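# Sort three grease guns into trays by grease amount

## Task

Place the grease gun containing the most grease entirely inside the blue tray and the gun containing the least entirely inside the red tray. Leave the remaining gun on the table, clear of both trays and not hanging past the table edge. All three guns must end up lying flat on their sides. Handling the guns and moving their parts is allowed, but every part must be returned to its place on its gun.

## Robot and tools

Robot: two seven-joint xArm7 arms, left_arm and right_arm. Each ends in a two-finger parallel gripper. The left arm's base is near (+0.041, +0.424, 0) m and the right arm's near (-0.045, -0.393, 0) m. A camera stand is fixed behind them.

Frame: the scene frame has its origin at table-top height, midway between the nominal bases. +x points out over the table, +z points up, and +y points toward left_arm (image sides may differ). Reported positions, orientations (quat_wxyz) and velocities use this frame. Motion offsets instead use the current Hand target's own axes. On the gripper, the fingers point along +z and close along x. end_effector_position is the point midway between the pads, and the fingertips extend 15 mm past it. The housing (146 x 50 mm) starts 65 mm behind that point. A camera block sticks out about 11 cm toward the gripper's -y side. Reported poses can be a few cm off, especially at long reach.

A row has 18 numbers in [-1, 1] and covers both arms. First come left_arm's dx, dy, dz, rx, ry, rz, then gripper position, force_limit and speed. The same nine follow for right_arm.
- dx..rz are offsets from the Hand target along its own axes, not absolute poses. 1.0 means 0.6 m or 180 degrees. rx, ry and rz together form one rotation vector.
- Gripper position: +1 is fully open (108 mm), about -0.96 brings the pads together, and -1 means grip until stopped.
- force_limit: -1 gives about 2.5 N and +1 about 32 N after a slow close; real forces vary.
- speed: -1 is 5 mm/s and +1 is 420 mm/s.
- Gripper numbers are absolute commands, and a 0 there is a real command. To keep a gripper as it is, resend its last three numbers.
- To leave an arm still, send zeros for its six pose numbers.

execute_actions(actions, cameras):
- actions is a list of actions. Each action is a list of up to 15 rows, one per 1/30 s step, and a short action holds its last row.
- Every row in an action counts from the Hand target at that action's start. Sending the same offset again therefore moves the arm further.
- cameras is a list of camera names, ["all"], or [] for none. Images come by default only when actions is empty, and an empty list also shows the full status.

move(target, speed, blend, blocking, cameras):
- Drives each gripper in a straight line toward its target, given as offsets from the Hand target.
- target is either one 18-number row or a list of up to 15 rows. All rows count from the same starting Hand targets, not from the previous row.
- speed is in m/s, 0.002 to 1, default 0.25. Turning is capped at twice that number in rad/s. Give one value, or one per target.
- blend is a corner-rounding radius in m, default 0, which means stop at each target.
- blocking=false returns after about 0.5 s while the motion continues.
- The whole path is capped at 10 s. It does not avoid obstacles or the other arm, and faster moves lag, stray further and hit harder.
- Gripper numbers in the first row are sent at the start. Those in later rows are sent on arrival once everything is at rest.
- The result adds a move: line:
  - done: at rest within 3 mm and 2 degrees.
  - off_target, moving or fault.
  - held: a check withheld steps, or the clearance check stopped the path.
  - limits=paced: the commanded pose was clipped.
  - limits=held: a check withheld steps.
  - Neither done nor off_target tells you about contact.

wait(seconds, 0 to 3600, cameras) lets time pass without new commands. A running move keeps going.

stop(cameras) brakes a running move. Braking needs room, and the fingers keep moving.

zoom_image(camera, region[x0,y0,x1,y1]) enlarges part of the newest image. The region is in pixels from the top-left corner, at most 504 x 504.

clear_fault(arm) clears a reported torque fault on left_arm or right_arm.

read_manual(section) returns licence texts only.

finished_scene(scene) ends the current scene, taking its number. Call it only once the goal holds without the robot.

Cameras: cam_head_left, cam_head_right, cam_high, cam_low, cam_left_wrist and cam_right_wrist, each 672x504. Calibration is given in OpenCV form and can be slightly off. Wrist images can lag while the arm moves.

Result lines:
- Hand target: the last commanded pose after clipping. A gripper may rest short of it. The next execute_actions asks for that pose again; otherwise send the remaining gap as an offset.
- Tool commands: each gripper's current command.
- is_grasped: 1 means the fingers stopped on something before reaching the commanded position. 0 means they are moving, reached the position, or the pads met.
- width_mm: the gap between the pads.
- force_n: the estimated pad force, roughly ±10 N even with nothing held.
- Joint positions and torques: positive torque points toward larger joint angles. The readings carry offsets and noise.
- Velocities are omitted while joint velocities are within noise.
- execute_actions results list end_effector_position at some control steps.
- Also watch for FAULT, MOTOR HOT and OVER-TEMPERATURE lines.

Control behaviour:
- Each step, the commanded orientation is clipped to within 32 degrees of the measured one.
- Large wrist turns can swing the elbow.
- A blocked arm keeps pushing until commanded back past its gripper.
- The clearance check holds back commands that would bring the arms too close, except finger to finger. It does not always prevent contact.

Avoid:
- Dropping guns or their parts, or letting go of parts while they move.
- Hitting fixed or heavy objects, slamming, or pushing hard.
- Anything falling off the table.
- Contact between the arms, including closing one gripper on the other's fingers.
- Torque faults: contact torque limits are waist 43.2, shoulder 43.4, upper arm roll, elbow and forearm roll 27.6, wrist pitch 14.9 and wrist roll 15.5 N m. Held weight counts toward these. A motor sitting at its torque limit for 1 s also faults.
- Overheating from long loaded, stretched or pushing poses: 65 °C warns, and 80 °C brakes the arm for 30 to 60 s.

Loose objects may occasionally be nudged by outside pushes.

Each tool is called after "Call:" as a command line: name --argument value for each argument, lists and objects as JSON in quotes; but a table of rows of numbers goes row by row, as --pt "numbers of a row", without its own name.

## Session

Call:
execute_actions --actions '[]'

Call:
zoom_image --camera "cam_high" --region '[80, 80, 584, 460]'

Scene clock: 0.00 s.
left_arm: end_effector_position=(+0.6946, +0.3795, +0.2512) width_mm=0.00 is_grasped=0 force_n=0.00 end_effector_quat_wxyz=(+0.500, -0.005, +0.865, +0.044) | right_arm: end_effector_position=(+0.4568, -0.0401, +0.1384) width_mm=108.06 is_grasped=0 force_n=0.00 end_effector_quat_wxyz=(+0.482, +0.249, +0.812, +0.216)
Joint positions: left_arm=[-0.122 0.331 -0.121 1.05 -0.847 -0.453 -0.06] | right_arm=[0.613 0.355 0.181 1.011 -2.112 0.688 2.405]
Joint velocities: within noise
Joint torques (N m): no reading
Hand target: left_arm +0.6946, +0.3795, +0.2512; +0.500, -0.005, +0.865, +0.044 | right_arm +0.4568, -0.0401, +0.1384; +0.482, +0.249, +0.812, +0.216
Tool commands: left_gripper/position=-0.966 left_gripper/force_limit=+1.0 left_gripper/speed=+1.0 right_gripper/position=+1.0 right_gripper/force_limit=+1.0 right_gripper/speed=+1.0
camera_calibration:
cam_left_wrist: T_world_to_cam=[[-0.48324, 0.01357, -0.87538, 0.55051], [-0.38085, 0.89706, 0.22415, -0.11497], [0.78831, 0.4417, -0.42833, -0.48982]] pos_world=[0.60837, 0.31202, 0.29787]
cam_right_wrist: T_world_to_cam=[[-0.40933, 0.61357, -0.67526, 0.30142], [-0.15504, 0.68256, 0.71419, 0.02876], [0.89912, 0.39703, -0.18427, -0.25108]] pos_world=[0.35359, -0.10489, 0.13673]

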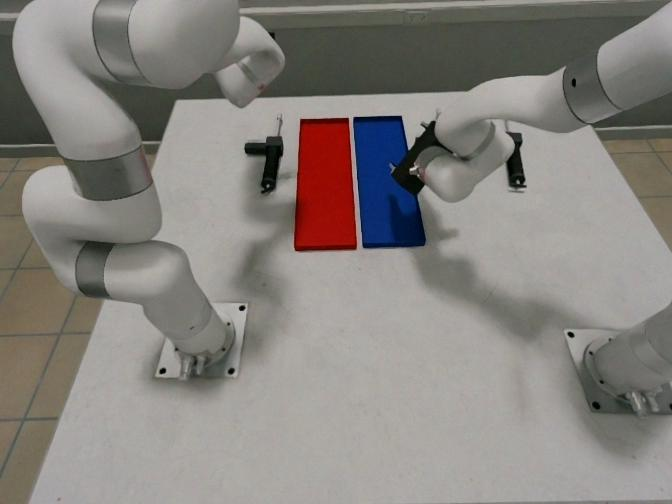

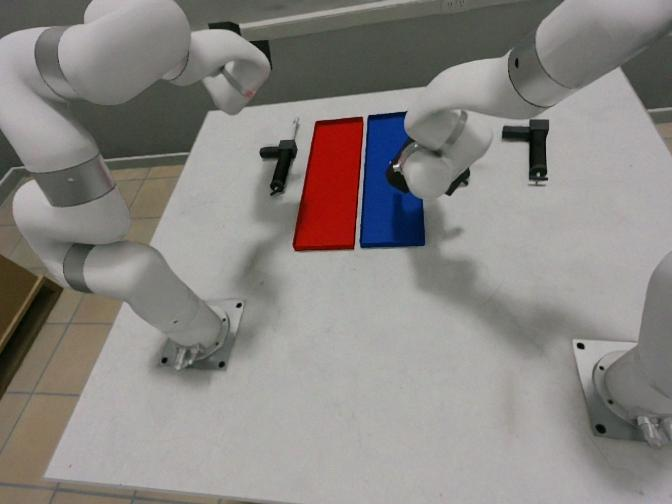

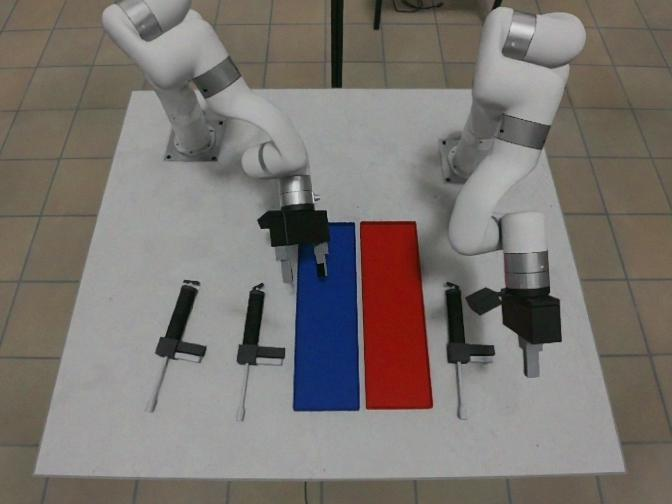

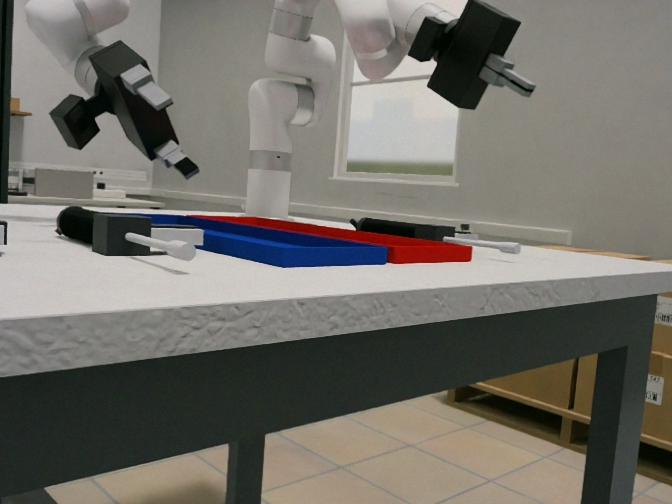

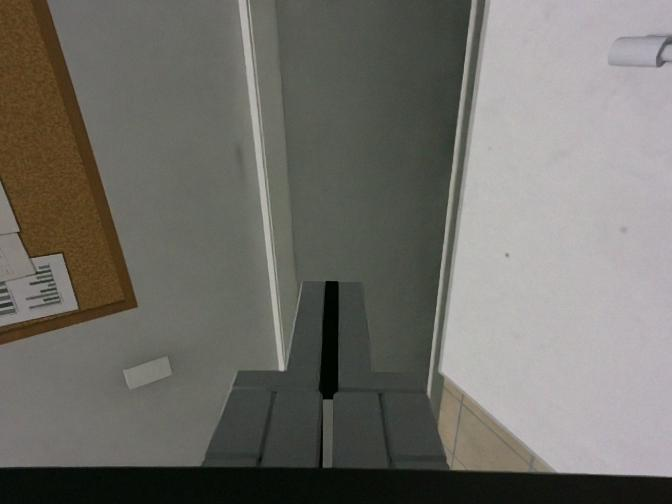

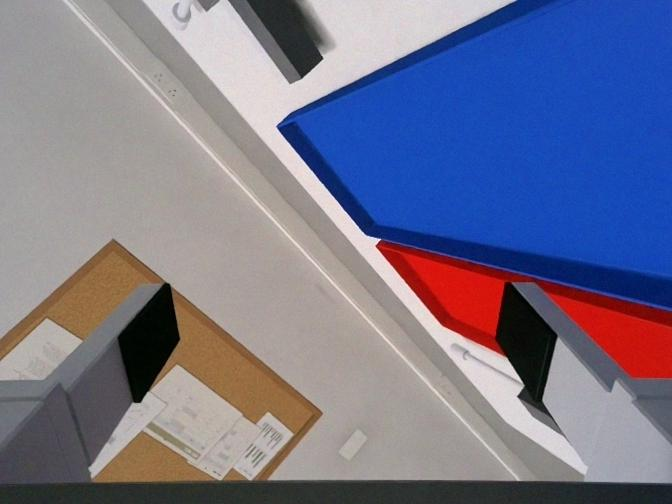

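Scaled by 1.000.

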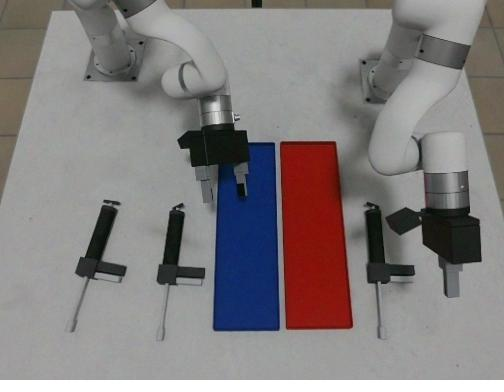

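Call:
move --pt "0.2619 -0.5012 -0.5243 0.2937 0.2292 0.4721 0 0.5 -0.2 -0.3237 0.03 -0.0753 -0.1359 0.398 -0.586 -0.1 0.8 -0.6" --pt "0.2619 -0.5012 -0.5243 0.2937 0.2292 0.4721 0 0.5 -0.2 -0.2181 -0.1262 0.0829 -0.1359 0.398 -0.586 -0.1 0.8 -0.6" --speed '[0.55,0.25]' --blend '[0.02,0]' --cameras '["cam_right_wrist","cam_left_wrist","cam_high"]'

Scene clock: 37.67 s.
left_arm: end_effector_position=(+0.3597, +0.0602, +0.2498) width_mm=53.00 is_grasped=0 force_n=0.00 end_effector_quat_wxyz=(+0.000, +0.732, +0.682, +0.000) | right_arm: end_effector_position=(+0.5391, -0.1744, +0.1596) width_mm=47.51 is_grasped=0 force_n=0.00 end_effector_quat_wxyz=(-0.124, +0.676, -0.725, +0.050)
Joint positions: left_arm=[-0.364 0.035 -0.46 1.207 0.017 1.176 -0.008] | right_arm=[0.465 1.151 -0.381 2.707 -2.768 -1.316 1.116]
Joint torques (N m): left_arm=[-4.45 -16.35 -2.21 29.18 4.69 -0.78 -1.43] | right_arm=[5.17 -23.06 -3.83 15.09 2.6 -1.85 -3.27]
Hand target: left_arm +0.3597, +0.0602, +0.2498; +0.000, +0.732, +0.682, +0.000 | right_arm +0.5401, -0.1740, +0.1599; +0.000, +0.682, -0.731, +0.000
Off the commanded pose: left_arm 0.000 m, 0 deg | right_arm 0.001 m, 15 deg.
elbow stopped short (right arm): the move would have taken joint 4 (elbow) straighter than the controller allows.
move: off_target (right_arm)
cam_left_wrist: T_world_to_cam=[[0.04698, 0.99875, -0.01703, -0.0727], [0.92909, -0.03743, 0.36796, -0.40664], [0.36687, -0.03311, -0.92968, 0.22]] pos_world=[0.3005, 0.06467, 0.35292]
cam_right_wrist: T_world_to_cam=[[-0.05607, -0.9919, -0.11396, -0.12816], [-0.98911, 0.03962, 0.14176, 0.54694], [-0.1361, 0.12067, -0.98332, 0.36959]] pos_world=[0.5841, -0.19339, 0.27128]
Images, in order (width x height): cam_high 672x504, cam_left_wrist 672x504, cam_right_wrist 672x504.

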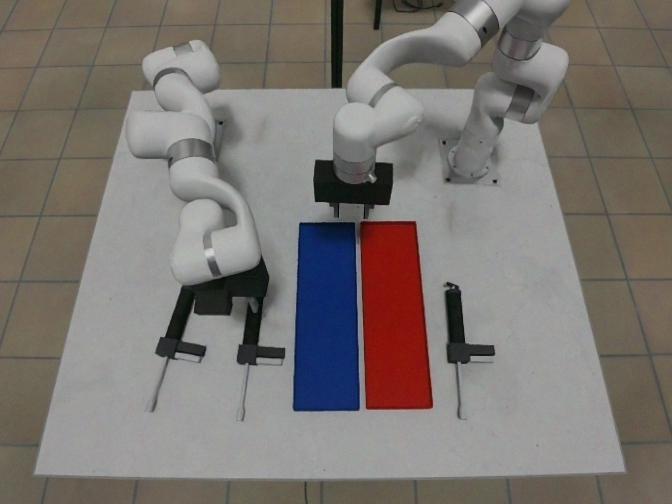

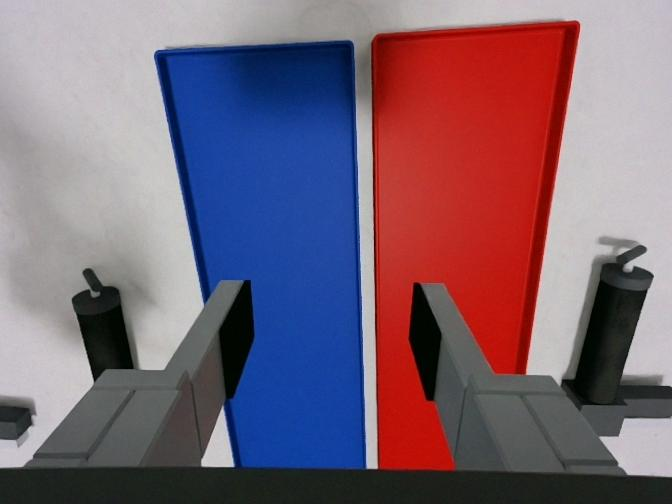

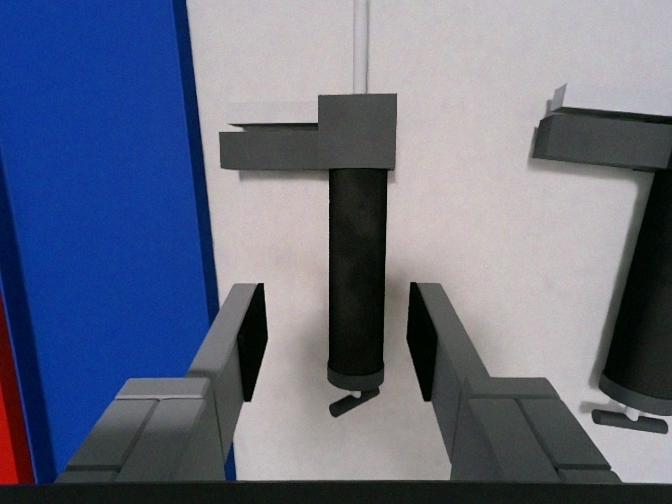

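Call:
move --target '[0,0,0,0,0,0,0,0.5,-0.2,0.0028,-0.0417,0.1332,0,0,0,-0.1,0.8,-0.6]' --speed 0.2 --cameras '["cam_right_wrist"]'

Scene clock: 47.87 s.
left_arm: end_effector_position=(+0.3597, +0.0602, +0.2498) width_mm=53.00 is_grasped=0 force_n=0.00 end_effector_quat_wxyz=(+0.000, +0.732, +0.682, +0.000) | right_arm: end_effector_position=(+0.5640, -0.1778, +0.0799) width_mm=47.51 is_grasped=0 force_n=0.00 end_effector_quat_wxyz=(-0.137, +0.674, -0.723, +0.059)
Joint positions: left_arm=[-0.364 0.035 -0.46 1.207 0.017 1.176 -0.008] | right_arm=[0.455 1.282 -0.453 2.707 -2.668 -1.169 1.07]
Joint torques (N m): left_arm=[-4.29 -16.36 -2.19 28.94 4.62 -1.02 -1.37] | right_arm=[5.06 -24.01 -4.46 10.55 2.66 -1.78 -3.23]
Hand target: left_arm +0.3597, +0.0602, +0.2498; +0.000, +0.732, +0.682, +0.000 | right_arm +0.5649, -0.1774, +0.0800; +0.000, +0.682, -0.731, +0.000
Off the commanded pose: left_arm 0.000 m, 0 deg | right_arm 0.001 m, 17 deg.
elbow stopped short (right arm): the move would have taken joint 4 (elbow) straighter than the controller allows.
move: off_target (right_arm)
cam_right_wrist: T_world_to_cam=[[-0.05323, -0.99117, -0.12148, -0.13999], [-0.99296, 0.03965, 0.11157, 0.58753], [-0.10577, 0.12656, -0.9863, 0.27912]] pos_world=[0.60547, -0.19738, 0.19274]

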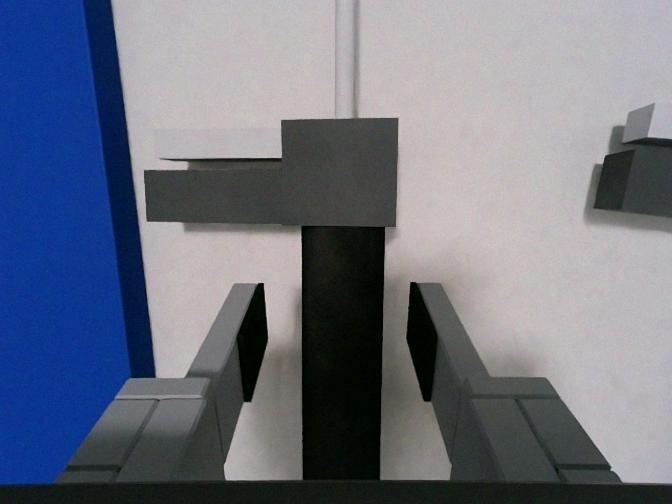

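Call:
move --pt "0 0 0 0 0 0 0 0.5 -0.2 0 0 -0.2 0 0 0 -0.1 0.8 -0.6" --pt "0 0 0 0 0 0 0 0.5 -0.2 0.1176 0.0085 -0.5 0.5556 0 0 -0.1 0.8 -0.6" --speed '[0.3,0.6]' --blend '[0.05,0]'

Scene clock: 71.87 s.
left_arm: end_effector_position=(+0.3597, +0.0602, +0.2498) width_mm=53.00 is_grasped=0 force_n=0.00 end_effector_quat_wxyz=(+0.000, +0.732, +0.682, +0.000) | right_arm: end_effector_position=(+0.5549, -0.2476, +0.3799) width_mm=47.51 is_grasped=0 force_n=0.00 end_effector_quat_wxyz=(+0.523, -0.438, +0.470, -0.560)
Joint positions: left_arm=[-0.364 0.035 -0.46 1.207 0.017 1.176 -0.008] | right_arm=[1.779 1.251 -1.713 1.056 -2.861 0.364 1.75]
Joint torques (N m): left_arm=[-4.53 -16.4 -2.22 28.9 4.53 -1.15 -1.4] | right_arm=[-5.46 -7.31 -17.9 8.69 1.77 0.69 -3.24]
Hand target: left_arm +0.3597, +0.0602, +0.2498; +0.000, +0.732, +0.682, +0.000 | right_arm +0.5549, -0.2476, +0.3799; +0.523, -0.438, +0.470, -0.560
Off the commanded pose: left_arm 0.000 m, 0 deg | right_arm 0.000 m, 0 deg.
MOTOR HOT: joint 4 (elbow) of the left arm reports 65 °C; the controller stops that arm at 80 °C. To cool a motor, set the load down, stop pushing, or move to a pose that needs little force. At that limit the left arm can sag while its brakes close.
elbow stopped short (right arm): the move would have taken joint 4 (elbow) straighter than the controller allows.
move: done; limits=paced

Call:
move --pt "0 0 0 0 0 0 0 0.5 -0.2 0 0 0 0 0.178 0.467 -0.1 0.8 -0.6" --pt "0 0 0 0 0 0 0 0.5 -0.2 0 0 0 0 0.324 0.849 -0.1 0.8 -0.6" --speed 0.6 --blend '[0.1,0]'

Scene clock: 84.83 s.
left_arm: end_effector_position=(+0.3597, +0.0602, +0.2498) width_mm=53.00 is_grasped=0 force_n=0.00 end_effector_quat_wxyz=(+0.000, +0.732, +0.682, +0.000) | right_arm: end_effector_position=(+0.5549, -0.2476, +0.3799) width_mm=47.51 is_grasped=0 force_n=0.00 end_effector_quat_wxyz=(+0.427, +0.570, +0.657, +0.248)
Joint positions: left_arm=[-0.364 0.035 -0.46 1.207 0.017 1.176 -0.008] | right_arm=[1.319 1.153 -2.005 1.568 -1.718 -0.974 3.265]
Joint torques (N m): left_arm=[-4.3 -16.32 -2.2 28.77 4.53 -1.47 -1.43] | right_arm=[-5.41 -20.33 -14.51 1.39 3.53 0.03 3.31]
Hand target: left_arm +0.3597, +0.0602, +0.2498; +0.000, +0.732, +0.682, +0.000 | right_arm +0.5549, -0.2476, +0.3799; +0.427, +0.570, +0.657, +0.248
Off the commanded pose: left_arm 0.000 m, 0 deg | right_arm 0.000 m, 0 deg.
MOTOR HOT: still on. Joint 4 (elbow) of the left arm reports 65 °C.
move: done

Call:
move --pt "0 0 0 0 0 0 0 0.5 -0.2 0 0 0 0 -0.146 -0.382 -0.1 0.8 -0.6" --pt "0 0 0 0 0 0 0 0.5 -0.2 0 0 0 0 -0.324 -0.849 -0.1 0.8 -0.6" --speed 0.6 --blend '[0.1,0]'

Scene clock: 102.07 s.
left_arm: end_effector_position=(+0.3597, +0.0602, +0.2498) width_mm=53.00 is_grasped=0 force_n=0.00 end_effector_quat_wxyz=(+0.000, +0.732, +0.682, +0.000) | right_arm: end_effector_position=(+0.5549, -0.2476, +0.3799) width_mm=47.51 is_grasped=0 force_n=0.00 end_effector_quat_wxyz=(+0.523, -0.438, +0.470, -0.560)
Joint positions: left_arm=[-0.364 0.035 -0.46 1.207 0.017 1.176 -0.008] | right_arm=[1.779 1.249 -1.713 1.056 -2.859 0.364 1.746]
Joint torques (N m): left_arm=[-4.24 -16.36 -2.23 28.62 4.39 -1.62 -1.32] | right_arm=[5.14 -15.1 -17.98 2.95 -3.35 2.35 -3.2]
Hand target: left_arm +0.3597, +0.0602, +0.2498; +0.000, +0.732, +0.682, +0.000 | right_arm +0.5549, -0.2476, +0.3799; +0.523, -0.438, +0.470, -0.560
Off the commanded pose: left_arm 0.000 m, 0 deg | right_arm 0.000 m, 0 deg.
MOTOR HOT: still on. Joint 4 (elbow) of the left arm reports 66 °C.
move: done

Call:
move --target '[0,0,0,0,0,0,0,0.5,-0.2,-0.1177,0.3448,-0.1545,-0.5556,0,0,-0.1,0.8,-0.6]' --speed 0.6 --cameras '["cam_right_wrist"]'

Scene clock: 108.37 s.
left_arm: end_effector_position=(+0.3597, +0.0602, +0.2498) width_mm=53.00 is_grasped=0 force_n=0.00 end_effector_quat_wxyz=(+0.000, +0.732, +0.682, +0.000) | right_arm: end_effector_position=(+0.5037, -0.1736, +0.1599) width_mm=47.51 is_grasped=0 force_n=0.00 end_effector_quat_wxyz=(-0.065, +0.680, -0.730, +0.025)
Joint positions: left_arm=[-0.364 0.035 -0.46 1.207 0.017 1.176 -0.008] | right_arm=[0.491 1.157 -0.402 2.707 -2.76 -1.442 1.136]
Joint torques (N m): left_arm=[-4.28 -16.42 -2.07 28.57 4.28 -1.9 -1.35] | right_arm=[4.99 -22.88 -4.02 14.66 2.7 -2.09 -3.17]
Hand target: left_arm +0.3597, +0.0602, +0.2498; +0.000, +0.732, +0.682, +0.000 | right_arm +0.5046, -0.1732, +0.1601; +0.000, +0.682, -0.731, +0.000
Off the commanded pose: left_arm 0.000 m, 0 deg | right_arm 0.001 m, 8 deg.
MOTOR HOT: still on. Joint 4 (elbow) of the left arm reports 66 °C.
elbow stopped short (right arm): the move would have taken joint 4 (elbow) straighter than the controller allows.
move: off_target (right_arm)
cam_right_wrist: T_world_to_cam=[[-0.06644, -0.99576, -0.06363, -0.13274], [-0.96454, 0.04777, 0.25959, 0.482], [-0.25545, 0.07862, -0.96362, 0.41459]] pos_world=[0.56199, -0.1878, 0.26594]

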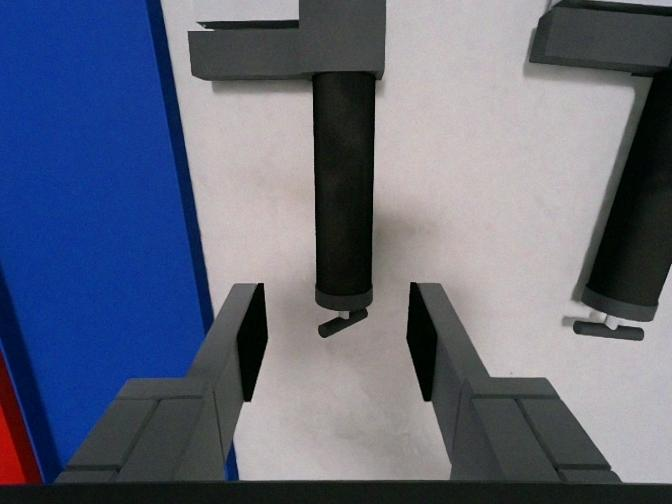

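Call:
move --pt "0 0 0 0 0 0 0 0.5 -0.2 0 0.0077 0.2188 0 0 0 -0.1 0.8 -0.6" --pt "0 0 0 0 0 0 0 0.5 -0.2 0 0.0077 0.2188 0 0 0 -1 0.8 -0.6" --pt "-0.3729 0.1436 0.2163 -0.194 0 0 0 0.5 -0.2 0 0.0077 0.2188 0 0 0 -1 0.8 -0.6" --speed '[0.12,0.1,0.35]' --cameras '["cam_left_wrist","cam_right_wrist"]'

Scene clock: 126.53 s.
left_arm: end_effector_position=(+0.3935, -0.0645, +0.1792) width_mm=53.00 is_grasped=0 force_n=0.00 end_effector_quat_wxyz=(+0.126, +0.727, +0.667, +0.099) | right_arm: end_effector_position=(+0.4990, -0.1732, +0.0288) width_mm=35.25 is_grasped=1 force_n=41.44 end_effector_quat_wxyz=(-0.025, +0.682, -0.731, +0.009)
Joint positions: left_arm=[-0.553 0.382 -0.489 1.347 0.563 0.868 -0.496] | right_arm=[0.522 1.388 -0.607 2.707 -2.527 -1.342 1.085]
Joint torques (N m): left_arm=[4.97 -30.44 -5.2 21.78 -3.95 -0.97 1.28] | right_arm=[4.25 -24.12 -5.62 11.82 2.4 -2.05 -3.24]
Hand target: left_arm +0.3935, -0.0645, +0.1792; +0.126, +0.727, +0.667, +0.099 (not the last commanded pose) | right_arm +0.4998, -0.1729, +0.0288; -0.005, +0.682, -0.731, +0.002 (not the last commanded pose)
Off the commanded pose: left_arm 0.126 m, 17 deg | right_arm 0.001 m, 3 deg.
MOTOR HOT: still on. Joint 4 (elbow) of the left arm reports 66 °C.
elbow stopped short (right arm): the move would have taken joint 4 (elbow) straighter than the controller allows.
led back after a hold (left arm): the arm was led back toward your command in small steps, so it may still be short of it.
move: held (left_arm; a check stopped the path), off_target (right_arm; braked when a check withheld steps of left_arm); path passed 2 of 3 targets; target 2's new numbers were sent with right_arm's hand 0.001 m and 3 deg from that target; limits=held
pose unreachable (left arm): on one or more control steps of this call, first in action 0 (counted from 0), this arm could not follow its commanded pose, so it was not sent that pose on those steps. It may still have moved: this result reports where it is.
cause: moving toward the commanded pose would bring a part of the arm too close to another arm (this arm's gripper and a part of the right arm just beyond its joint 4 (elbow), along the way the arms are being sent, or toward where that arm still pushes).
cam_left_wrist: T_world_to_cam=[[0.07223, 0.9962, -0.0487, 0.04464], [0.76631, -0.02417, 0.64201, -0.40085], [0.6384, -0.0837, -0.76514, -0.00173]] pos_world=[0.30506, -0.0543, 0.2582]
cam_right_wrist: T_world_to_cam=[[-0.06982, -0.99722, -0.0262, -0.14067], [-0.94088, 0.0571, 0.3339, 0.49916], [-0.33147, 0.04797, -0.94224, 0.31907]] pos_world=[0.56559, -0.18408, 0.13029]

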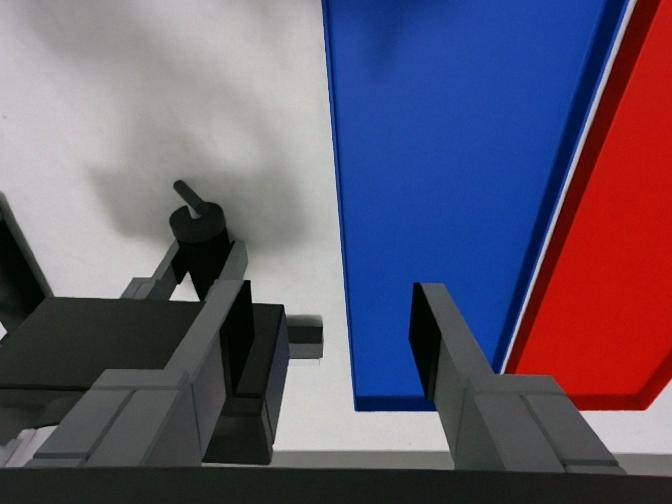

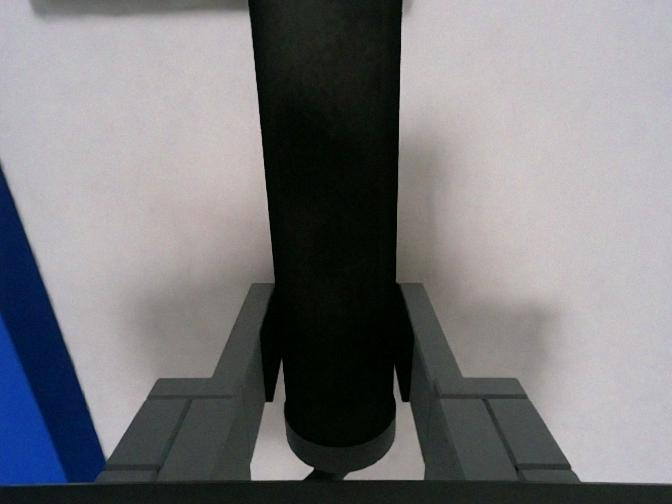

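Call:
move --pt "0.2751 0.0422 -0.0646 0.0884 -0.0695 0.468 0 0.5 -0.2 0 0 0 0 0 0 -1 0.8 -0.6" --pt "0.2751 0.0422 -0.0646 0.0884 -0.0695 0.468 0 0.5 -0.2 0.0093 0.133 0 0 0 0 -1 0.8 -0.6" --pt "0.2751 0.0422 -0.0646 0.0884 -0.0695 0.468 0 0.5 -0.2 0.0093 0.133 0 0 0 0 -0.1 0.8 -0.6" --pt "0.2751 0.0422 -0.0646 0.0884 -0.0695 0.468 0 0.5 -0.2 0.0093 0.008 0 0 0 0 -0.1 0.8 -0.6" --pt "0.2751 0.0422 -0.0646 0.0884 -0.0695 0.468 0 0.5 -0.2 0.0093 0.008 0 0 0 0 -1 0.8 -0.6" --speed '[0.5,0.15,0.15,0.15,0.15]' --cameras '["cam_right_wrist"]'

Call:
move --pt "0 0 0 0 0 0 0 0.5 -0.2 0 0 -0.152 0 0 0 -1 0.8 -0.6" --pt "0 0 0 0 0 0 0 0.5 -0.2 -0.0048 0.125 -0.152 0 0 0.478 -1 0.8 -0.6" --speed '[0.15,0.5]' --blend '[0.02,0]' --cameras '["cam_left_wrist","cam_right_wrist","cam_high"]'

Scene clock: 159.20 s.
left_arm: end_effector_position=(+0.4200, +0.0999, +0.2199) width_mm=53.00 is_grasped=0 force_n=0.00 end_effector_quat_wxyz=(+0.000, +1.000, +0.001, +0.000) | right_arm: end_effector_position=(+0.4941, -0.1783, +0.0287) width_mm=35.13 is_grasped=1 force_n=41.96 end_effector_quat_wxyz=(-0.012, +0.682, -0.731, +0.004)
Joint positions: left_arm=[-0.081 0.124 -0.619 1.205 0.08 1.105 1.589] | right_arm=[0.54 1.413 -0.785 2.707 -2.352 -1.394 1.044]
Joint torques (N m): left_arm=[5.01 -23.36 0.44 28.43 -4.03 -0.92 1.36] | right_arm=[6.14 -24.42 -5.53 12.77 2.81 -2.59 -3.3]
Hand target: left_arm +0.4200, +0.0999, +0.2199; +0.000, +1.000, +0.001, +0.000 | right_arm +0.4947, -0.1781, +0.0288; -0.005, +0.682, -0.731, +0.002
Off the commanded pose: left_arm 0.000 m, 0 deg | right_arm 0.001 m, 1 deg.
MOTOR HOT: cleared for the motors of the left arm.
elbow stopped short (right arm): the move would have taken joint 4 (elbow) straighter than the controller allows.
move: done
cam_right_wrist: T_world_to_cam=[[-0.07029, -0.99743, -0.01376, -0.14627], [-0.93198, 0.06075, 0.35738, 0.49039], [-0.35562, 0.03795, -0.93386, 0.3275]] pos_world=[0.56322, -0.18811, 0.12857]

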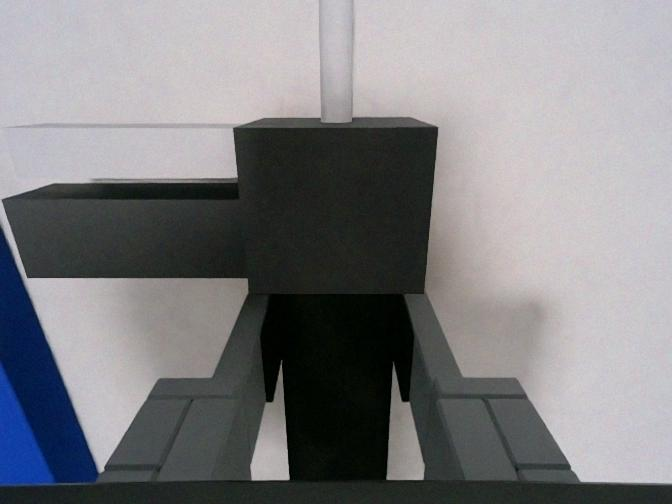

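Scene clock: 161.87 s.
left_arm: end_effector_position=(+0.4200, +0.0999, +0.2199) width_mm=53.00 is_grasped=0 force_n=0.00 end_effector_quat_wxyz=(+0.000, +1.000, +0.001, +0.000) | right_arm: end_effector_position=(+0.4191, -0.1704, +0.1192) width_mm=35.13 is_grasped=1 force_n=41.74 end_effector_quat_wxyz=(+0.005, +0.000, +1.000, +0.002)
Joint positions: left_arm=[-0.081 0.124 -0.619 1.205 0.08 1.105 1.589] | right_arm=[1.004 1.016 -1.081 1.858 -2.255 -1.325 2.259]
Joint torques (N m): left_arm=[5.04 -23.56 0.46 28.22 -3.9 -1.05 1.26] | right_arm=[5.25 -27.95 -14.48 6.38 2.53 -1.12 3.29]
Hand target: left_arm +0.4200, +0.0999, +0.2199; +0.000, +1.000, +0.001, +0.000 | right_arm +0.4191, -0.1704, +0.1192; +0.005, +0.000, +1.000, +0.002
Off the commanded pose: left_arm 0.000 m, 0 deg | right_arm 0.000 m, 0 deg.
elbow stopped short (right arm): the move would have taken joint 4 (elbow) straighter than the controller allows.
move: done
cam_left_wrist: T_world_to_cam=[[0.99954, 0.02493, -0.01713, -0.41849], [0.02949, -0.92911, 0.36863, 0.01655], [-0.00672, -0.36897, -0.92942, 0.36184]] pos_world=[0.42025, 0.15932, 0.32303]
cam_right_wrist: T_world_to_cam=[[-0.99992, 0.00144, -0.01238, 0.41724], [-0.00341, 0.92399, 0.38239, 0.14261], [0.01199, 0.3824, -0.92392, 0.28854]] pos_world=[0.41424, -0.24271, 0.21722]
Images, in order (width x height): cam_high 672x504, cam_left_wrist 672x504, cam_right_wrist 672x504.

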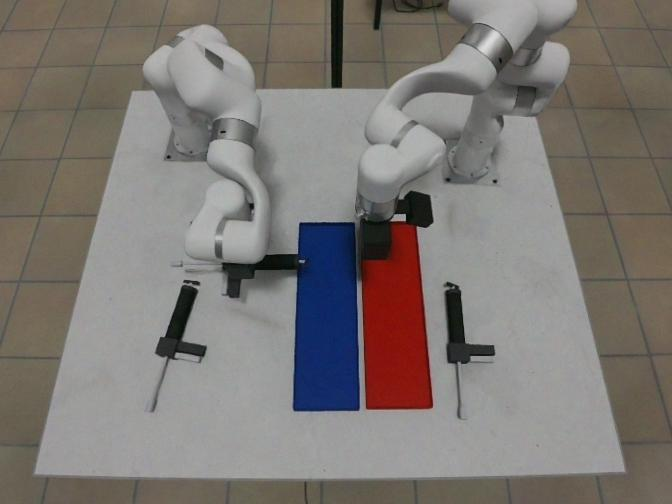

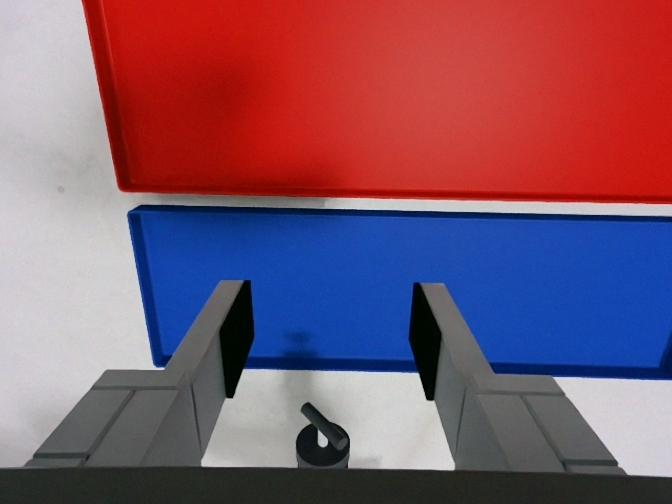

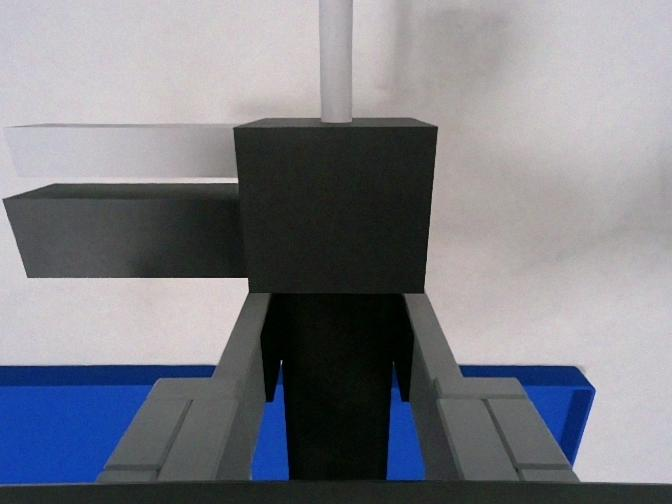

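Call:
move --pt "-0.0103 0.2423 0 0 0 0 0 0.5 -0.2 0 0 0 0 0 0 -1 0.8 -0.6" --pt "-0.0103 0.2423 0.1665 0 0 0 0 0.5 -0.2 0 0 0 0 0 0 -1 0.8 -0.6" --pt "-0.0103 0.2423 0.1665 0 0 0 -1 1 -0.9 0 0 0 0 0 0 -1 0.8 -0.6" --speed '[0.3,0.15,0.1]' --blend '[0.01,0,0]' --cameras '["cam_left_wrist"]'

Call:
move --target '[0,-0.0167,0,0,0,0,-1,1,-0.9,0,0,0,0,0,0,-1,0.8,-0.6]' --speed 0.05

Call:
move --target '[0,-0.0167,0,0,0,0,-1,1,-0.9,0,0,0,0,0,0,-1,0.8,-0.6]' --speed 0.05

Call:
move --target '[0,-0.0167,0,0,0,0,-1,1,-0.9,0,0,0,0,0,0,-1,0.8,-0.6]' --speed 0.05

Call:
move --target '[0,-0.0167,0,0,0,0,-1,1,-0.9,0,0,0,0,0,0,-1,0.8,-0.6]' --speed 0.05

Call:
move --target '[0,-0.0167,0,0,0,0,-1,1,-0.9,0,0,0,0,0,0,-1,0.8,-0.6]' --speed 0.05

Call:
move --target '[0,-0.0167,0,0,0,0,-1,1,-0.9,0,0,0,0,0,0,-1,0.8,-0.6]' --speed 0.05 --cameras '["cam_left_wrist"]'

Scene clock: 171.13 s.
left_arm: end_effector_position=(+0.4125, -0.0270, +0.2195) width_mm=53.00 is_grasped=0 force_n=0.00 end_effector_quat_wxyz=(+0.009, +1.000, +0.001, +0.004) | right_arm: end_effector_position=(+0.4191, -0.1704, +0.1192) width_mm=35.13 is_grasped=1 force_n=41.74 end_effector_quat_wxyz=(+0.005, +0.000, +1.000, +0.002)
Joint positions: left_arm=[-0.316 0.455 -0.664 1.58 0.29 1.207 1.292] | right_arm=[1.004 1.016 -1.081 1.858 -2.255 -1.325 2.259]
Joint torques (N m): left_arm=[4.85 -30.61 -6.52 21.5 -4.02 -3.81 1.28] | right_arm=[4.9 -28.03 -14.37 6.44 2.3 -1.08 3.31]
Hand target: left_arm +0.4125, -0.0270, +0.2195; +0.009, +1.000, +0.001, +0.004 (not the last commanded pose) | right_arm +0.4191, -0.1704, +0.1192; +0.005, +0.000, +1.000, +0.002
Tool commands: left_gripper/position=+0.0 left_gripper/force_limit=+0.5 left_gripper/speed=-0.2 right_gripper/position=-1.0 right_gripper/force_limit=+0.8 right_gripper/speed=-0.6
Off the commanded pose: left_arm 0.101 m, 1 deg | right_arm 0.000 m, 0 deg.
move: held (left_arm; a check stopped the path); path passed 1 of 3 targets; target 3's new numbers were not sent; limits=held
pose unreachable (left arm): on one or more control steps of this call, first in action 0 (counted from 0), this arm could not follow its commanded pose, so it was not sent that pose on those steps. It may still have moved: this result reports where it is.
cause: moving toward the commanded pose would bring a part of the arm too close to another arm (this arm's gripper and a part of the right arm just beyond its joint 5 (forearm roll), 22 mm apart when this arm was first held).
cam_left_wrist: T_world_to_cam=[[0.99964, 0.02479, -0.01067, -0.4092], [0.02699, -0.92285, 0.38422, -0.10316], [-0.00032, -0.38437, -0.92318, 0.31011]] pos_world=[0.41194, 0.03414, 0.32155]

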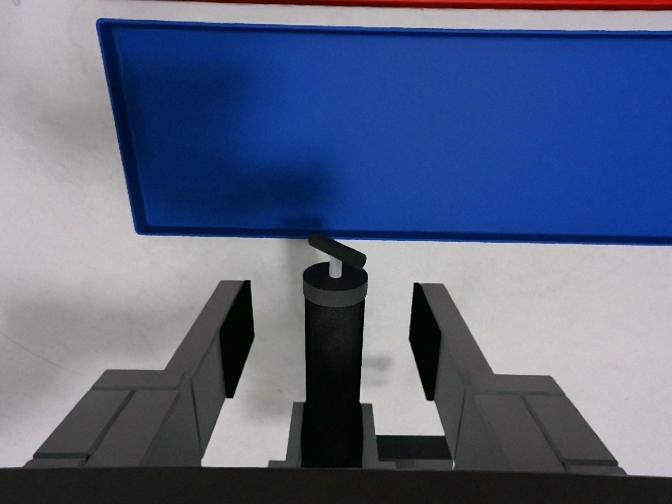

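Scene clock: 173.43 s.
left_arm: end_effector_position=(+0.4125, -0.0170, +0.2193) width_mm=0.00 is_grasped=0 force_n=33.98 end_effector_quat_wxyz=(+0.009, +1.000, +0.001, +0.004) | right_arm: end_effector_position=(+0.4191, -0.1704, +0.1192) width_mm=35.13 is_grasped=1 force_n=41.74 end_effector_quat_wxyz=(+0.005, +0.000, +1.000, +0.002)
Joint positions: left_arm=[-0.289 0.425 -0.668 1.539 0.274 1.192 1.309] | right_arm=[1.004 1.016 -1.081 1.858 -2.255 -1.325 2.259]
Joint torques (N m): left_arm=[5.02 -29.71 -6.2 21.66 -3.91 -3.88 1.2] | right_arm=[5.09 -28.04 -14.32 6.44 2.49 -1.17 3.24]
Hand target: left_arm +0.4125, -0.0170, +0.2193; +0.009, +1.000, +0.001, +0.004 | right_arm +0.4191, -0.1704, +0.1192; +0.005, +0.000, +1.000, +0.002
Off the commanded pose: left_arm 0.000 m, 0 deg | right_arm 0.000 m, 0 deg.
move: done

Scene clock: 174.00 s.
left_arm: end_effector_position=(+0.4125, -0.0070, +0.2192) width_mm=0.00 is_grasped=0 force_n=33.98 end_effector_quat_wxyz=(+0.009, +1.000, +0.001, +0.004) | right_arm: end_effector_position=(+0.4191, -0.1704, +0.1192) width_mm=35.13 is_grasped=1 force_n=41.74 end_effector_quat_wxyz=(+0.005, +0.000, +1.000, +0.002)
Joint positions: left_arm=[-0.264 0.396 -0.672 1.5 0.258 1.177 1.328] | right_arm=[1.004 1.016 -1.081 1.858 -2.255 -1.325 2.259]
Joint torques (N m): left_arm=[5.26 -29.19 -6.07 21.76 -3.97 -3.72 1.31] | right_arm=[5.26 -27.91 -14.37 6.37 2.19 -1.02 3.17]
Hand target: left_arm +0.4125, -0.0070, +0.2192; +0.009, +1.000, +0.001, +0.004 | right_arm +0.4191, -0.1704, +0.1192; +0.005, +0.000, +1.000, +0.002
Off the commanded pose: left_arm 0.000 m, 0 deg | right_arm 0.000 m, 0 deg.
move: done

Scene clock: 174.57 s.
left_arm: end_effector_position=(+0.4125, +0.0030, +0.2190) width_mm=0.00 is_grasped=0 force_n=33.98 end_effector_quat_wxyz=(+0.009, +1.000, +0.001, +0.004) | right_arm: end_effector_position=(+0.4191, -0.1704, +0.1192) width_mm=35.13 is_grasped=1 force_n=41.74 end_effector_quat_wxyz=(+0.005, +0.000, +1.000, +0.002)
Joint positions: left_arm=[-0.238 0.366 -0.675 1.462 0.241 1.163 1.348] | right_arm=[1.004 1.016 -1.081 1.858 -2.255 -1.325 2.259]
Joint torques (N m): left_arm=[5.05 -28.37 -5.94 21.75 -4.01 -3.86 1.31] | right_arm=[5.08 -27.73 -14.32 6.48 2.35 -1.09 3.12]
Hand target: left_arm +0.4125, +0.0030, +0.2190; +0.009, +1.000, +0.001, +0.004 | right_arm +0.4191, -0.1704, +0.1192; +0.005, +0.000, +1.000, +0.002
Off the commanded pose: left_arm 0.000 m, 0 deg | right_arm 0.000 m, 0 deg.
move: done

Scene clock: 175.13 s.
left_arm: end_effector_position=(+0.4124, +0.0130, +0.2188) width_mm=0.00 is_grasped=0 force_n=33.98 end_effector_quat_wxyz=(+0.009, +1.000, +0.001, +0.004) | right_arm: end_effector_position=(+0.4191, -0.1704, +0.1192) width_mm=35.13 is_grasped=1 force_n=41.74 end_effector_quat_wxyz=(+0.005, +0.000, +1.000, +0.002)
Joint positions: left_arm=[-0.214 0.337 -0.677 1.426 0.223 1.15 1.37] | right_arm=[1.004 1.016 -1.081 1.858 -2.255 -1.325 2.259]
Joint torques (N m): left_arm=[5.05 -27.75 -5.62 21.97 -3.93 -3.81 1.28] | right_arm=[5.08 -28.02 -14.63 6.41 2.27 -1.12 3.29]
Hand target: left_arm +0.4124, +0.0131, +0.2188; +0.009, +1.000, +0.001, +0.004 | right_arm +0.4191, -0.1704, +0.1192; +0.005, +0.000, +1.000, +0.002
Off the commanded pose: left_arm 0.000 m, 0 deg | right_arm 0.000 m, 0 deg.
move: done

Scene clock: 175.67 s.
left_arm: end_effector_position=(+0.4124, +0.0231, +0.2186) width_mm=0.00 is_grasped=0 force_n=33.98 end_effector_quat_wxyz=(+0.009, +1.000, +0.001, +0.004) | right_arm: end_effector_position=(+0.4191, -0.1704, +0.1192) width_mm=35.13 is_grasped=1 force_n=41.74 end_effector_quat_wxyz=(+0.005, +0.000, +1.000, +0.002)
Joint positions: left_arm=[-0.19 0.308 -0.679 1.391 0.205 1.138 1.392] | right_arm=[1.004 1.016 -1.081 1.858 -2.255 -1.325 2.259]
Joint torques (N m): left_arm=[4.95 -27.25 -5.36 21.97 -4.09 -3.88 1.21] | right_arm=[5.17 -27.94 -14.46 6.39 2.33 -1.05 3.1]
Hand target: left_arm +0.4124, +0.0231, +0.2186; +0.009, +1.000, +0.001, +0.004 | right_arm +0.4191, -0.1704, +0.1192; +0.005, +0.000, +1.000, +0.002
Off the commanded pose: left_arm 0.000 m, 0 deg | right_arm 0.000 m, 0 deg.
move: done

Scene clock: 176.20 s.
left_arm: end_effector_position=(+0.4124, +0.0331, +0.2185) width_mm=0.00 is_grasped=0 force_n=33.98 end_effector_quat_wxyz=(+0.009, +1.000, +0.001, +0.004) | right_arm: end_effector_position=(+0.4191, -0.1704, +0.1192) width_mm=35.13 is_grasped=1 force_n=41.74 end_effector_quat_wxyz=(+0.005, +0.000, +1.000, +0.002)
Joint positions: left_arm=[-0.167 0.279 -0.679 1.357 0.187 1.126 1.416] | right_arm=[1.004 1.016 -1.081 1.858 -2.255 -1.325 2.259]
Joint torques (N m): left_arm=[4.77 -26.11 -4.96 21.92 -4.07 -3.86 1.32] | right_arm=[5.12 -27.91 -14.41 6.48 2.42 -1.1 3.12]
Hand target: left_arm +0.4124, +0.0331, +0.2185; +0.009, +1.000, +0.001, +0.004 | right_arm +0.4191, -0.1704, +0.1192; +0.005, +0.000, +1.000, +0.002
Off the commanded pose: left_arm 0.000 m, 0 deg | right_arm 0.000 m, 0 deg.
move: done
cam_left_wrist: T_world_to_cam=[[0.99964, 0.02479, -0.01067, -0.4107], [0.02699, -0.92285, 0.38422, -0.04731], [-0.00032, -0.38437, -0.92318, 0.33228]] pos_world=[0.41194, 0.09424, 0.32055]

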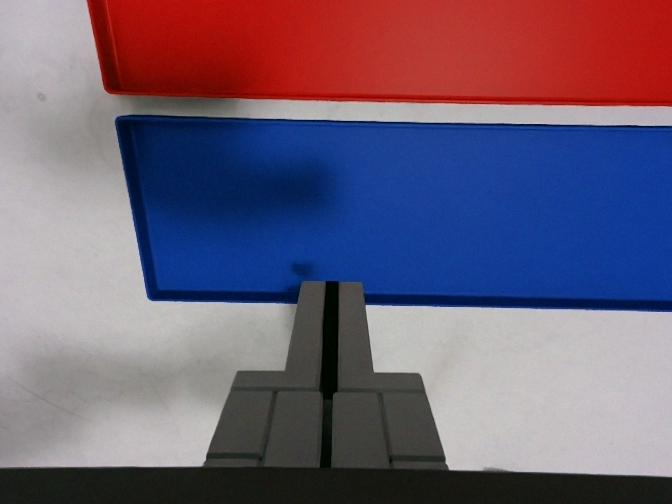

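Call:
move --pt "0.0023 0.002 0.164 -0.167 0 0 0 0.5 -0.2 0 0 0 0 0 0 -1 0.8 -0.6" --pt "0.0023 0.118 0.164 -0.167 0 0 0 0.5 -0.2 0 0 0 0 0 0 -1 0.8 -0.6" --speed '[0.3,0.15]' --blend '[0.01,0]' --cameras '["cam_left_wrist"]'

Scene clock: 184.07 s.
left_arm: end_effector_position=(+0.4146, -0.0394, +0.1213) width_mm=52.99 is_grasped=0 force_n=0.00 end_effector_quat_wxyz=(+0.268, +0.964, +0.000, +0.004) | right_arm: end_effector_position=(+0.4191, -0.1704, +0.1192) width_mm=35.13 is_grasped=1 force_n=41.74 end_effector_quat_wxyz=(+0.005, +0.000, +1.000, +0.002)
Joint positions: left_arm=[-0.104 0.448 -0.727 1.056 -0.273 0.332 1.843] | right_arm=[1.004 1.016 -1.081 1.858 -2.255 -1.325 2.259]
Joint torques (N m): left_arm=[-4.35 -19.47 -3.1 25.55 5.2 -1.17 -1.51] | right_arm=[5.23 -27.81 -14.42 6.29 2.17 -1.07 2.9]
Hand target: left_arm +0.4146, -0.0394, +0.1213; +0.268, +0.964, +0.000, +0.004 | right_arm +0.4191, -0.1704, +0.1192; +0.005, +0.000, +1.000, +0.002
Off the commanded pose: left_arm 0.000 m, 0 deg | right_arm 0.000 m, 0 deg.
move: done
cam_left_wrist: T_world_to_cam=[[0.99972, 0.0127, -0.01998, -0.41154], [0.02359, -0.60632, 0.79487, -0.11284], [-0.00202, -0.79512, -0.60645, 0.1609]] pos_world=[0.41441, 0.06474, 0.17905]

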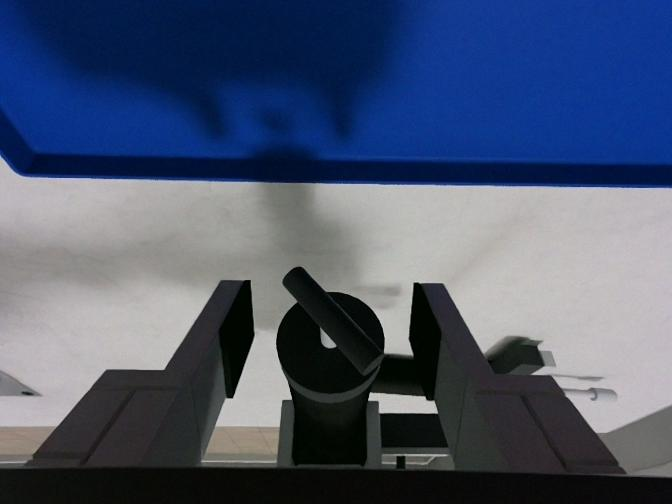

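Call:
move --pt "-0.0015 0.0043 0.0026 0 0 0 0 0.5 -0.2 0 0 0 0 0 0 -1 0.8 -0.6" --pt "-0.0015 0.0043 0.0026 0 0 0 -1 1 -0.9 0 0 0 0 0 0 -1 0.8 -0.6" --speed 0.05

Call:
move --target '[0,-0.01428,-0.0086,0,0,0,-1,1,-0.9,0,0,0,0,0,0,-1,0.8,-0.6]' --speed 0.05 --cameras '["cam_left_wrist"]'

Call:
move --target '[0,-0.01428,-0.0086,0,0,0,-1,1,-0.9,0,0,0,0,0,0,-1,0.8,-0.6]' --speed 0.05

Call:
move --target '[0,-0.01428,-0.0086,0,0,0,-1,1,-0.9,0,0,0,0,0,0,-1,0.8,-0.6]' --speed 0.05

Call:
move --target '[0,-0.01428,-0.0086,0,0,0,-1,1,-0.9,0,0,0,0,0,0,-1,0.8,-0.6]' --speed 0.05

Call:
move --target '[0,-0.01428,-0.0086,0,0,0,-1,1,-0.9,0,0,0,0,0,0,-1,0.8,-0.6]' --speed 0.05

Call:
move --target '[0,-0.01428,-0.0086,0,0,0,-1,1,-0.9,0,0,0,0,0,0,-1,0.8,-0.6]' --speed 0.05 --cameras '["cam_left_wrist"]'

Scene clock: 197.70 s.
left_arm: end_effector_position=(+0.4138, -0.0423, +0.1212) width_mm=33.30 is_grasped=1 force_n=33.26 end_effector_quat_wxyz=(+0.268, +0.964, +0.000, +0.004) | right_arm: end_effector_position=(+0.4192, -0.1706, +0.1193) width_mm=35.13 is_grasped=1 force_n=41.82 end_effector_quat_wxyz=(+0.005, +0.001, +1.000, +0.002)
Joint positions: left_arm=[-0.115 0.451 -0.721 1.062 -0.268 0.331 1.834] | right_arm=[1.004 1.016 -1.081 1.858 -2.255 -1.325 2.259]
Joint torques (N m): left_arm=[-5.24 -23.18 -10.36 22.7 2.95 -2.25 0.28] | right_arm=[9.11 -26.97 -8.89 12.58 3.77 -2.66 1.72]
Hand target: left_arm +0.4137, -0.0424, +0.1213; +0.268, +0.964, +0.000, +0.004 | right_arm +0.4191, -0.1704, +0.1192; +0.005, +0.000, +1.000, +0.002
Off the commanded pose: left_arm 0.000 m, 0 deg | right_arm 0.000 m, 0 deg.
move: done

Scene clock: 198.83 s.
left_arm: end_effector_position=(+0.4137, -0.0324, +0.1213) width_mm=7.89 is_grasped=0 force_n=33.31 end_effector_quat_wxyz=(+0.268, +0.964, +0.000, +0.004) | right_arm: end_effector_position=(+0.4191, -0.1704, +0.1193) width_mm=35.13 is_grasped=1 force_n=41.87 end_effector_quat_wxyz=(+0.005, +0.000, +1.000, +0.002)
Joint positions: left_arm=[-0.078 0.435 -0.744 1.035 -0.29 0.33 1.864] | right_arm=[1.004 1.016 -1.081 1.858 -2.255 -1.325 2.259]
Joint torques (N m): left_arm=[3.99 -25.3 -7.02 18.77 -3.07 -2.71 0.99] | right_arm=[-5.71 -19.65 -12.39 6.81 -2.36 -1.09 -2.29]
Hand target: left_arm +0.4137, -0.0324, +0.1213; +0.268, +0.964, +0.000, +0.004 | right_arm +0.4191, -0.1704, +0.1192; +0.005, +0.000, +1.000, +0.002
Off the commanded pose: left_arm 0.000 m, 0 deg | right_arm 0.000 m, 0 deg.
move: done
cam_left_wrist: T_world_to_cam=[[0.99972, 0.0127, -0.01998, -0.41073], [0.02359, -0.60632, 0.79487, -0.10857], [-0.00202, -0.79512, -0.60645, 0.16646]] pos_world=[0.41351, 0.07174, 0.17905]

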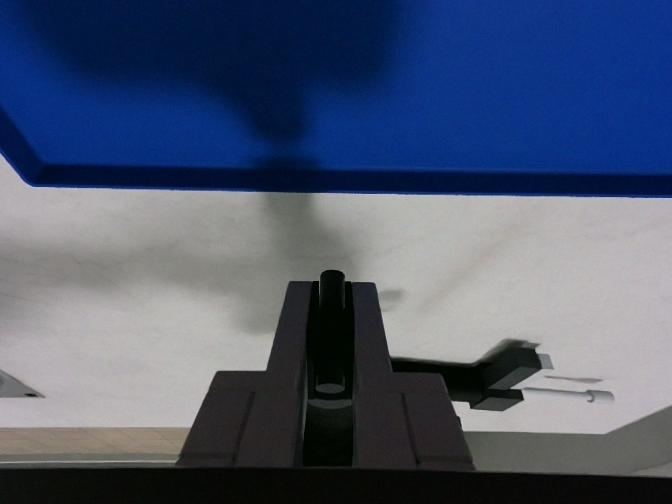

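Scene clock: 199.40 s.
left_arm: end_effector_position=(+0.4137, -0.0224, +0.1213) width_mm=7.89 is_grasped=1 force_n=33.31 end_effector_quat_wxyz=(+0.268, +0.964, +0.000, +0.004) | right_arm: end_effector_position=(+0.4191, -0.1704, +0.1192) width_mm=35.13 is_grasped=1 force_n=41.88 end_effector_quat_wxyz=(+0.005, +0.000, +1.000, +0.002)
Joint positions: left_arm=[-0.04 0.418 -0.768 1.009 -0.314 0.33 1.896] | right_arm=[1.004 1.016 -1.081 1.858 -2.255 -1.325 2.259]
Joint torques (N m): left_arm=[4.93 -24.98 -7.07 16.77 -3.56 -2.41 1.27] | right_arm=[-5.29 -20.03 -12.34 7.03 -1.95 -1.18 -1.42]
Hand target: left_arm +0.4137, -0.0224, +0.1213; +0.268, +0.964, +0.000, +0.004 | right_arm +0.4191, -0.1704, +0.1192; +0.005, +0.000, +1.000, +0.002
Off the commanded pose: left_arm 0.000 m, 0 deg | right_arm 0.000 m, 0 deg.
move: done

Scene clock: 199.97 s.
left_arm: end_effector_position=(+0.4137, -0.0124, +0.1213) width_mm=7.89 is_grasped=1 force_n=33.31 end_effector_quat_wxyz=(+0.268, +0.964, +0.000, +0.004) | right_arm: end_effector_position=(+0.4191, -0.1704, +0.1192) width_mm=35.13 is_grasped=1 force_n=41.88 end_effector_quat_wxyz=(+0.005, +0.000, +1.000, +0.002)
Joint positions: left_arm=[-0.001 0.401 -0.791 0.983 -0.339 0.331 1.928] | right_arm=[1.004 1.016 -1.081 1.858 -2.255 -1.325 2.259]
Joint torques (N m): left_arm=[4.74 -24.28 -6.83 16.68 -3.4 -1.35 1.32] | right_arm=[-5.63 -20.18 -12.44 7.26 -1.83 -1.22 -0.33]
Hand target: left_arm +0.4137, -0.0124, +0.1213; +0.268, +0.964, +0.000, +0.004 | right_arm +0.4191, -0.1704, +0.1192; +0.005, +0.000, +1.000, +0.002
Off the commanded pose: left_arm 0.000 m, 0 deg | right_arm 0.000 m, 0 deg.
move: done

Scene clock: 200.53 s.
left_arm: end_effector_position=(+0.4137, -0.0024, +0.1213) width_mm=7.89 is_grasped=1 force_n=33.32 end_effector_quat_wxyz=(+0.268, +0.964, +0.000, +0.004) | right_arm: end_effector_position=(+0.4191, -0.1704, +0.1192) width_mm=35.13 is_grasped=1 force_n=41.88 end_effector_quat_wxyz=(+0.005, +0.000, +1.000, +0.002)
Joint positions: left_arm=[0.039 0.384 -0.816 0.959 -0.365 0.333 1.962] | right_arm=[1.004 1.016 -1.081 1.858 -2.255 -1.325 2.259]
Joint torques (N m): left_arm=[4.83 -23.43 -6.77 16.68 -3.4 -0.66 1.31] | right_arm=[-5.66 -19.99 -12.51 7.86 -1.38 -1.17 0.57]
Hand target: left_arm +0.4137, -0.0024, +0.1213; +0.268, +0.964, +0.000, +0.004 | right_arm +0.4191, -0.1704, +0.1192; +0.005, +0.000, +1.000, +0.002
Off the commanded pose: left_arm 0.000 m, 0 deg | right_arm 0.000 m, 0 deg.
move: done

Scene clock: 201.10 s.
left_arm: end_effector_position=(+0.4136, +0.0076, +0.1213) width_mm=7.89 is_grasped=1 force_n=33.33 end_effector_quat_wxyz=(+0.268, +0.964, +0.000, +0.004) | right_arm: end_effector_position=(+0.4191, -0.1704, +0.1192) width_mm=35.13 is_grasped=1 force_n=41.88 end_effector_quat_wxyz=(+0.005, +0.000, +1.000, +0.002)
Joint positions: left_arm=[0.079 0.367 -0.84 0.936 -0.392 0.337 1.996] | right_arm=[1.004 1.016 -1.081 1.858 -2.255 -1.325 2.259]
Joint torques (N m): left_arm=[5.24 -22.68 -6.57 16.57 -3.41 -0.47 1.25] | right_arm=[-5.67 -20.2 -12.51 8.11 -1.13 -1.18 1.51]
Hand target: left_arm +0.4136, +0.0076, +0.1213; +0.268, +0.964, +0.000, +0.004 | right_arm +0.4191, -0.1704, +0.1192; +0.005, +0.000, +1.000, +0.002
Off the commanded pose: left_arm 0.000 m, 0 deg | right_arm 0.000 m, 0 deg.
move: done

Scene clock: 201.67 s.
left_arm: end_effector_position=(+0.4136, +0.0176, +0.1213) width_mm=7.89 is_grasped=1 force_n=33.33 end_effector_quat_wxyz=(+0.268, +0.964, +0.000, +0.004) | right_arm: end_effector_position=(+0.4191, -0.1704, +0.1192) width_mm=35.13 is_grasped=1 force_n=41.88 end_effector_quat_wxyz=(+0.005, +0.000, +1.000, +0.002)
Joint positions: left_arm=[0.119 0.35 -0.864 0.914 -0.421 0.342 2.032] | right_arm=[1.004 1.016 -1.081 1.858 -2.255 -1.325 2.259]
Joint torques (N m): left_arm=[5.2 -21.77 -6.31 16.65 -3.33 -0.33 1.37] | right_arm=[-5.5 -20.25 -12.79 8.46 -0.8 -1.24 2.53]
Hand target: left_arm +0.4136, +0.0176, +0.1213; +0.268, +0.964, +0.000, +0.004 | right_arm +0.4191, -0.1704, +0.1192; +0.005, +0.000, +1.000, +0.002
Off the commanded pose: left_arm 0.000 m, 0 deg | right_arm 0.000 m, 0 deg.
move: done
cam_left_wrist: T_world_to_cam=[[0.99972, 0.01262, -0.02004, -0.41124], [0.02359, -0.60637, 0.79483, -0.0783], [-0.00212, -0.79508, -0.6065, 0.20618]] pos_world=[0.41341, 0.12164, 0.17905]

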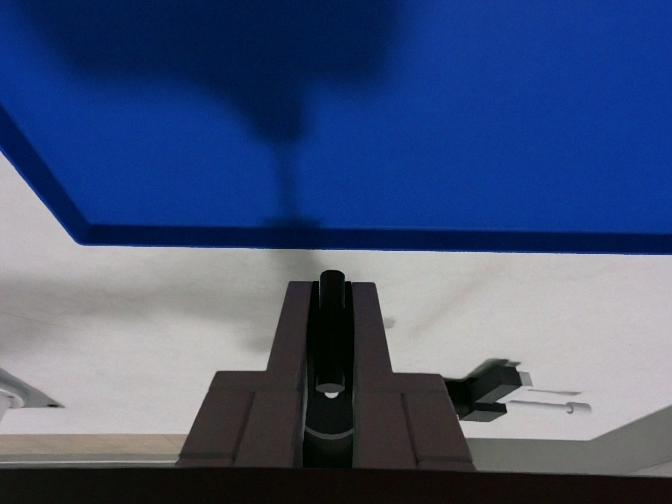

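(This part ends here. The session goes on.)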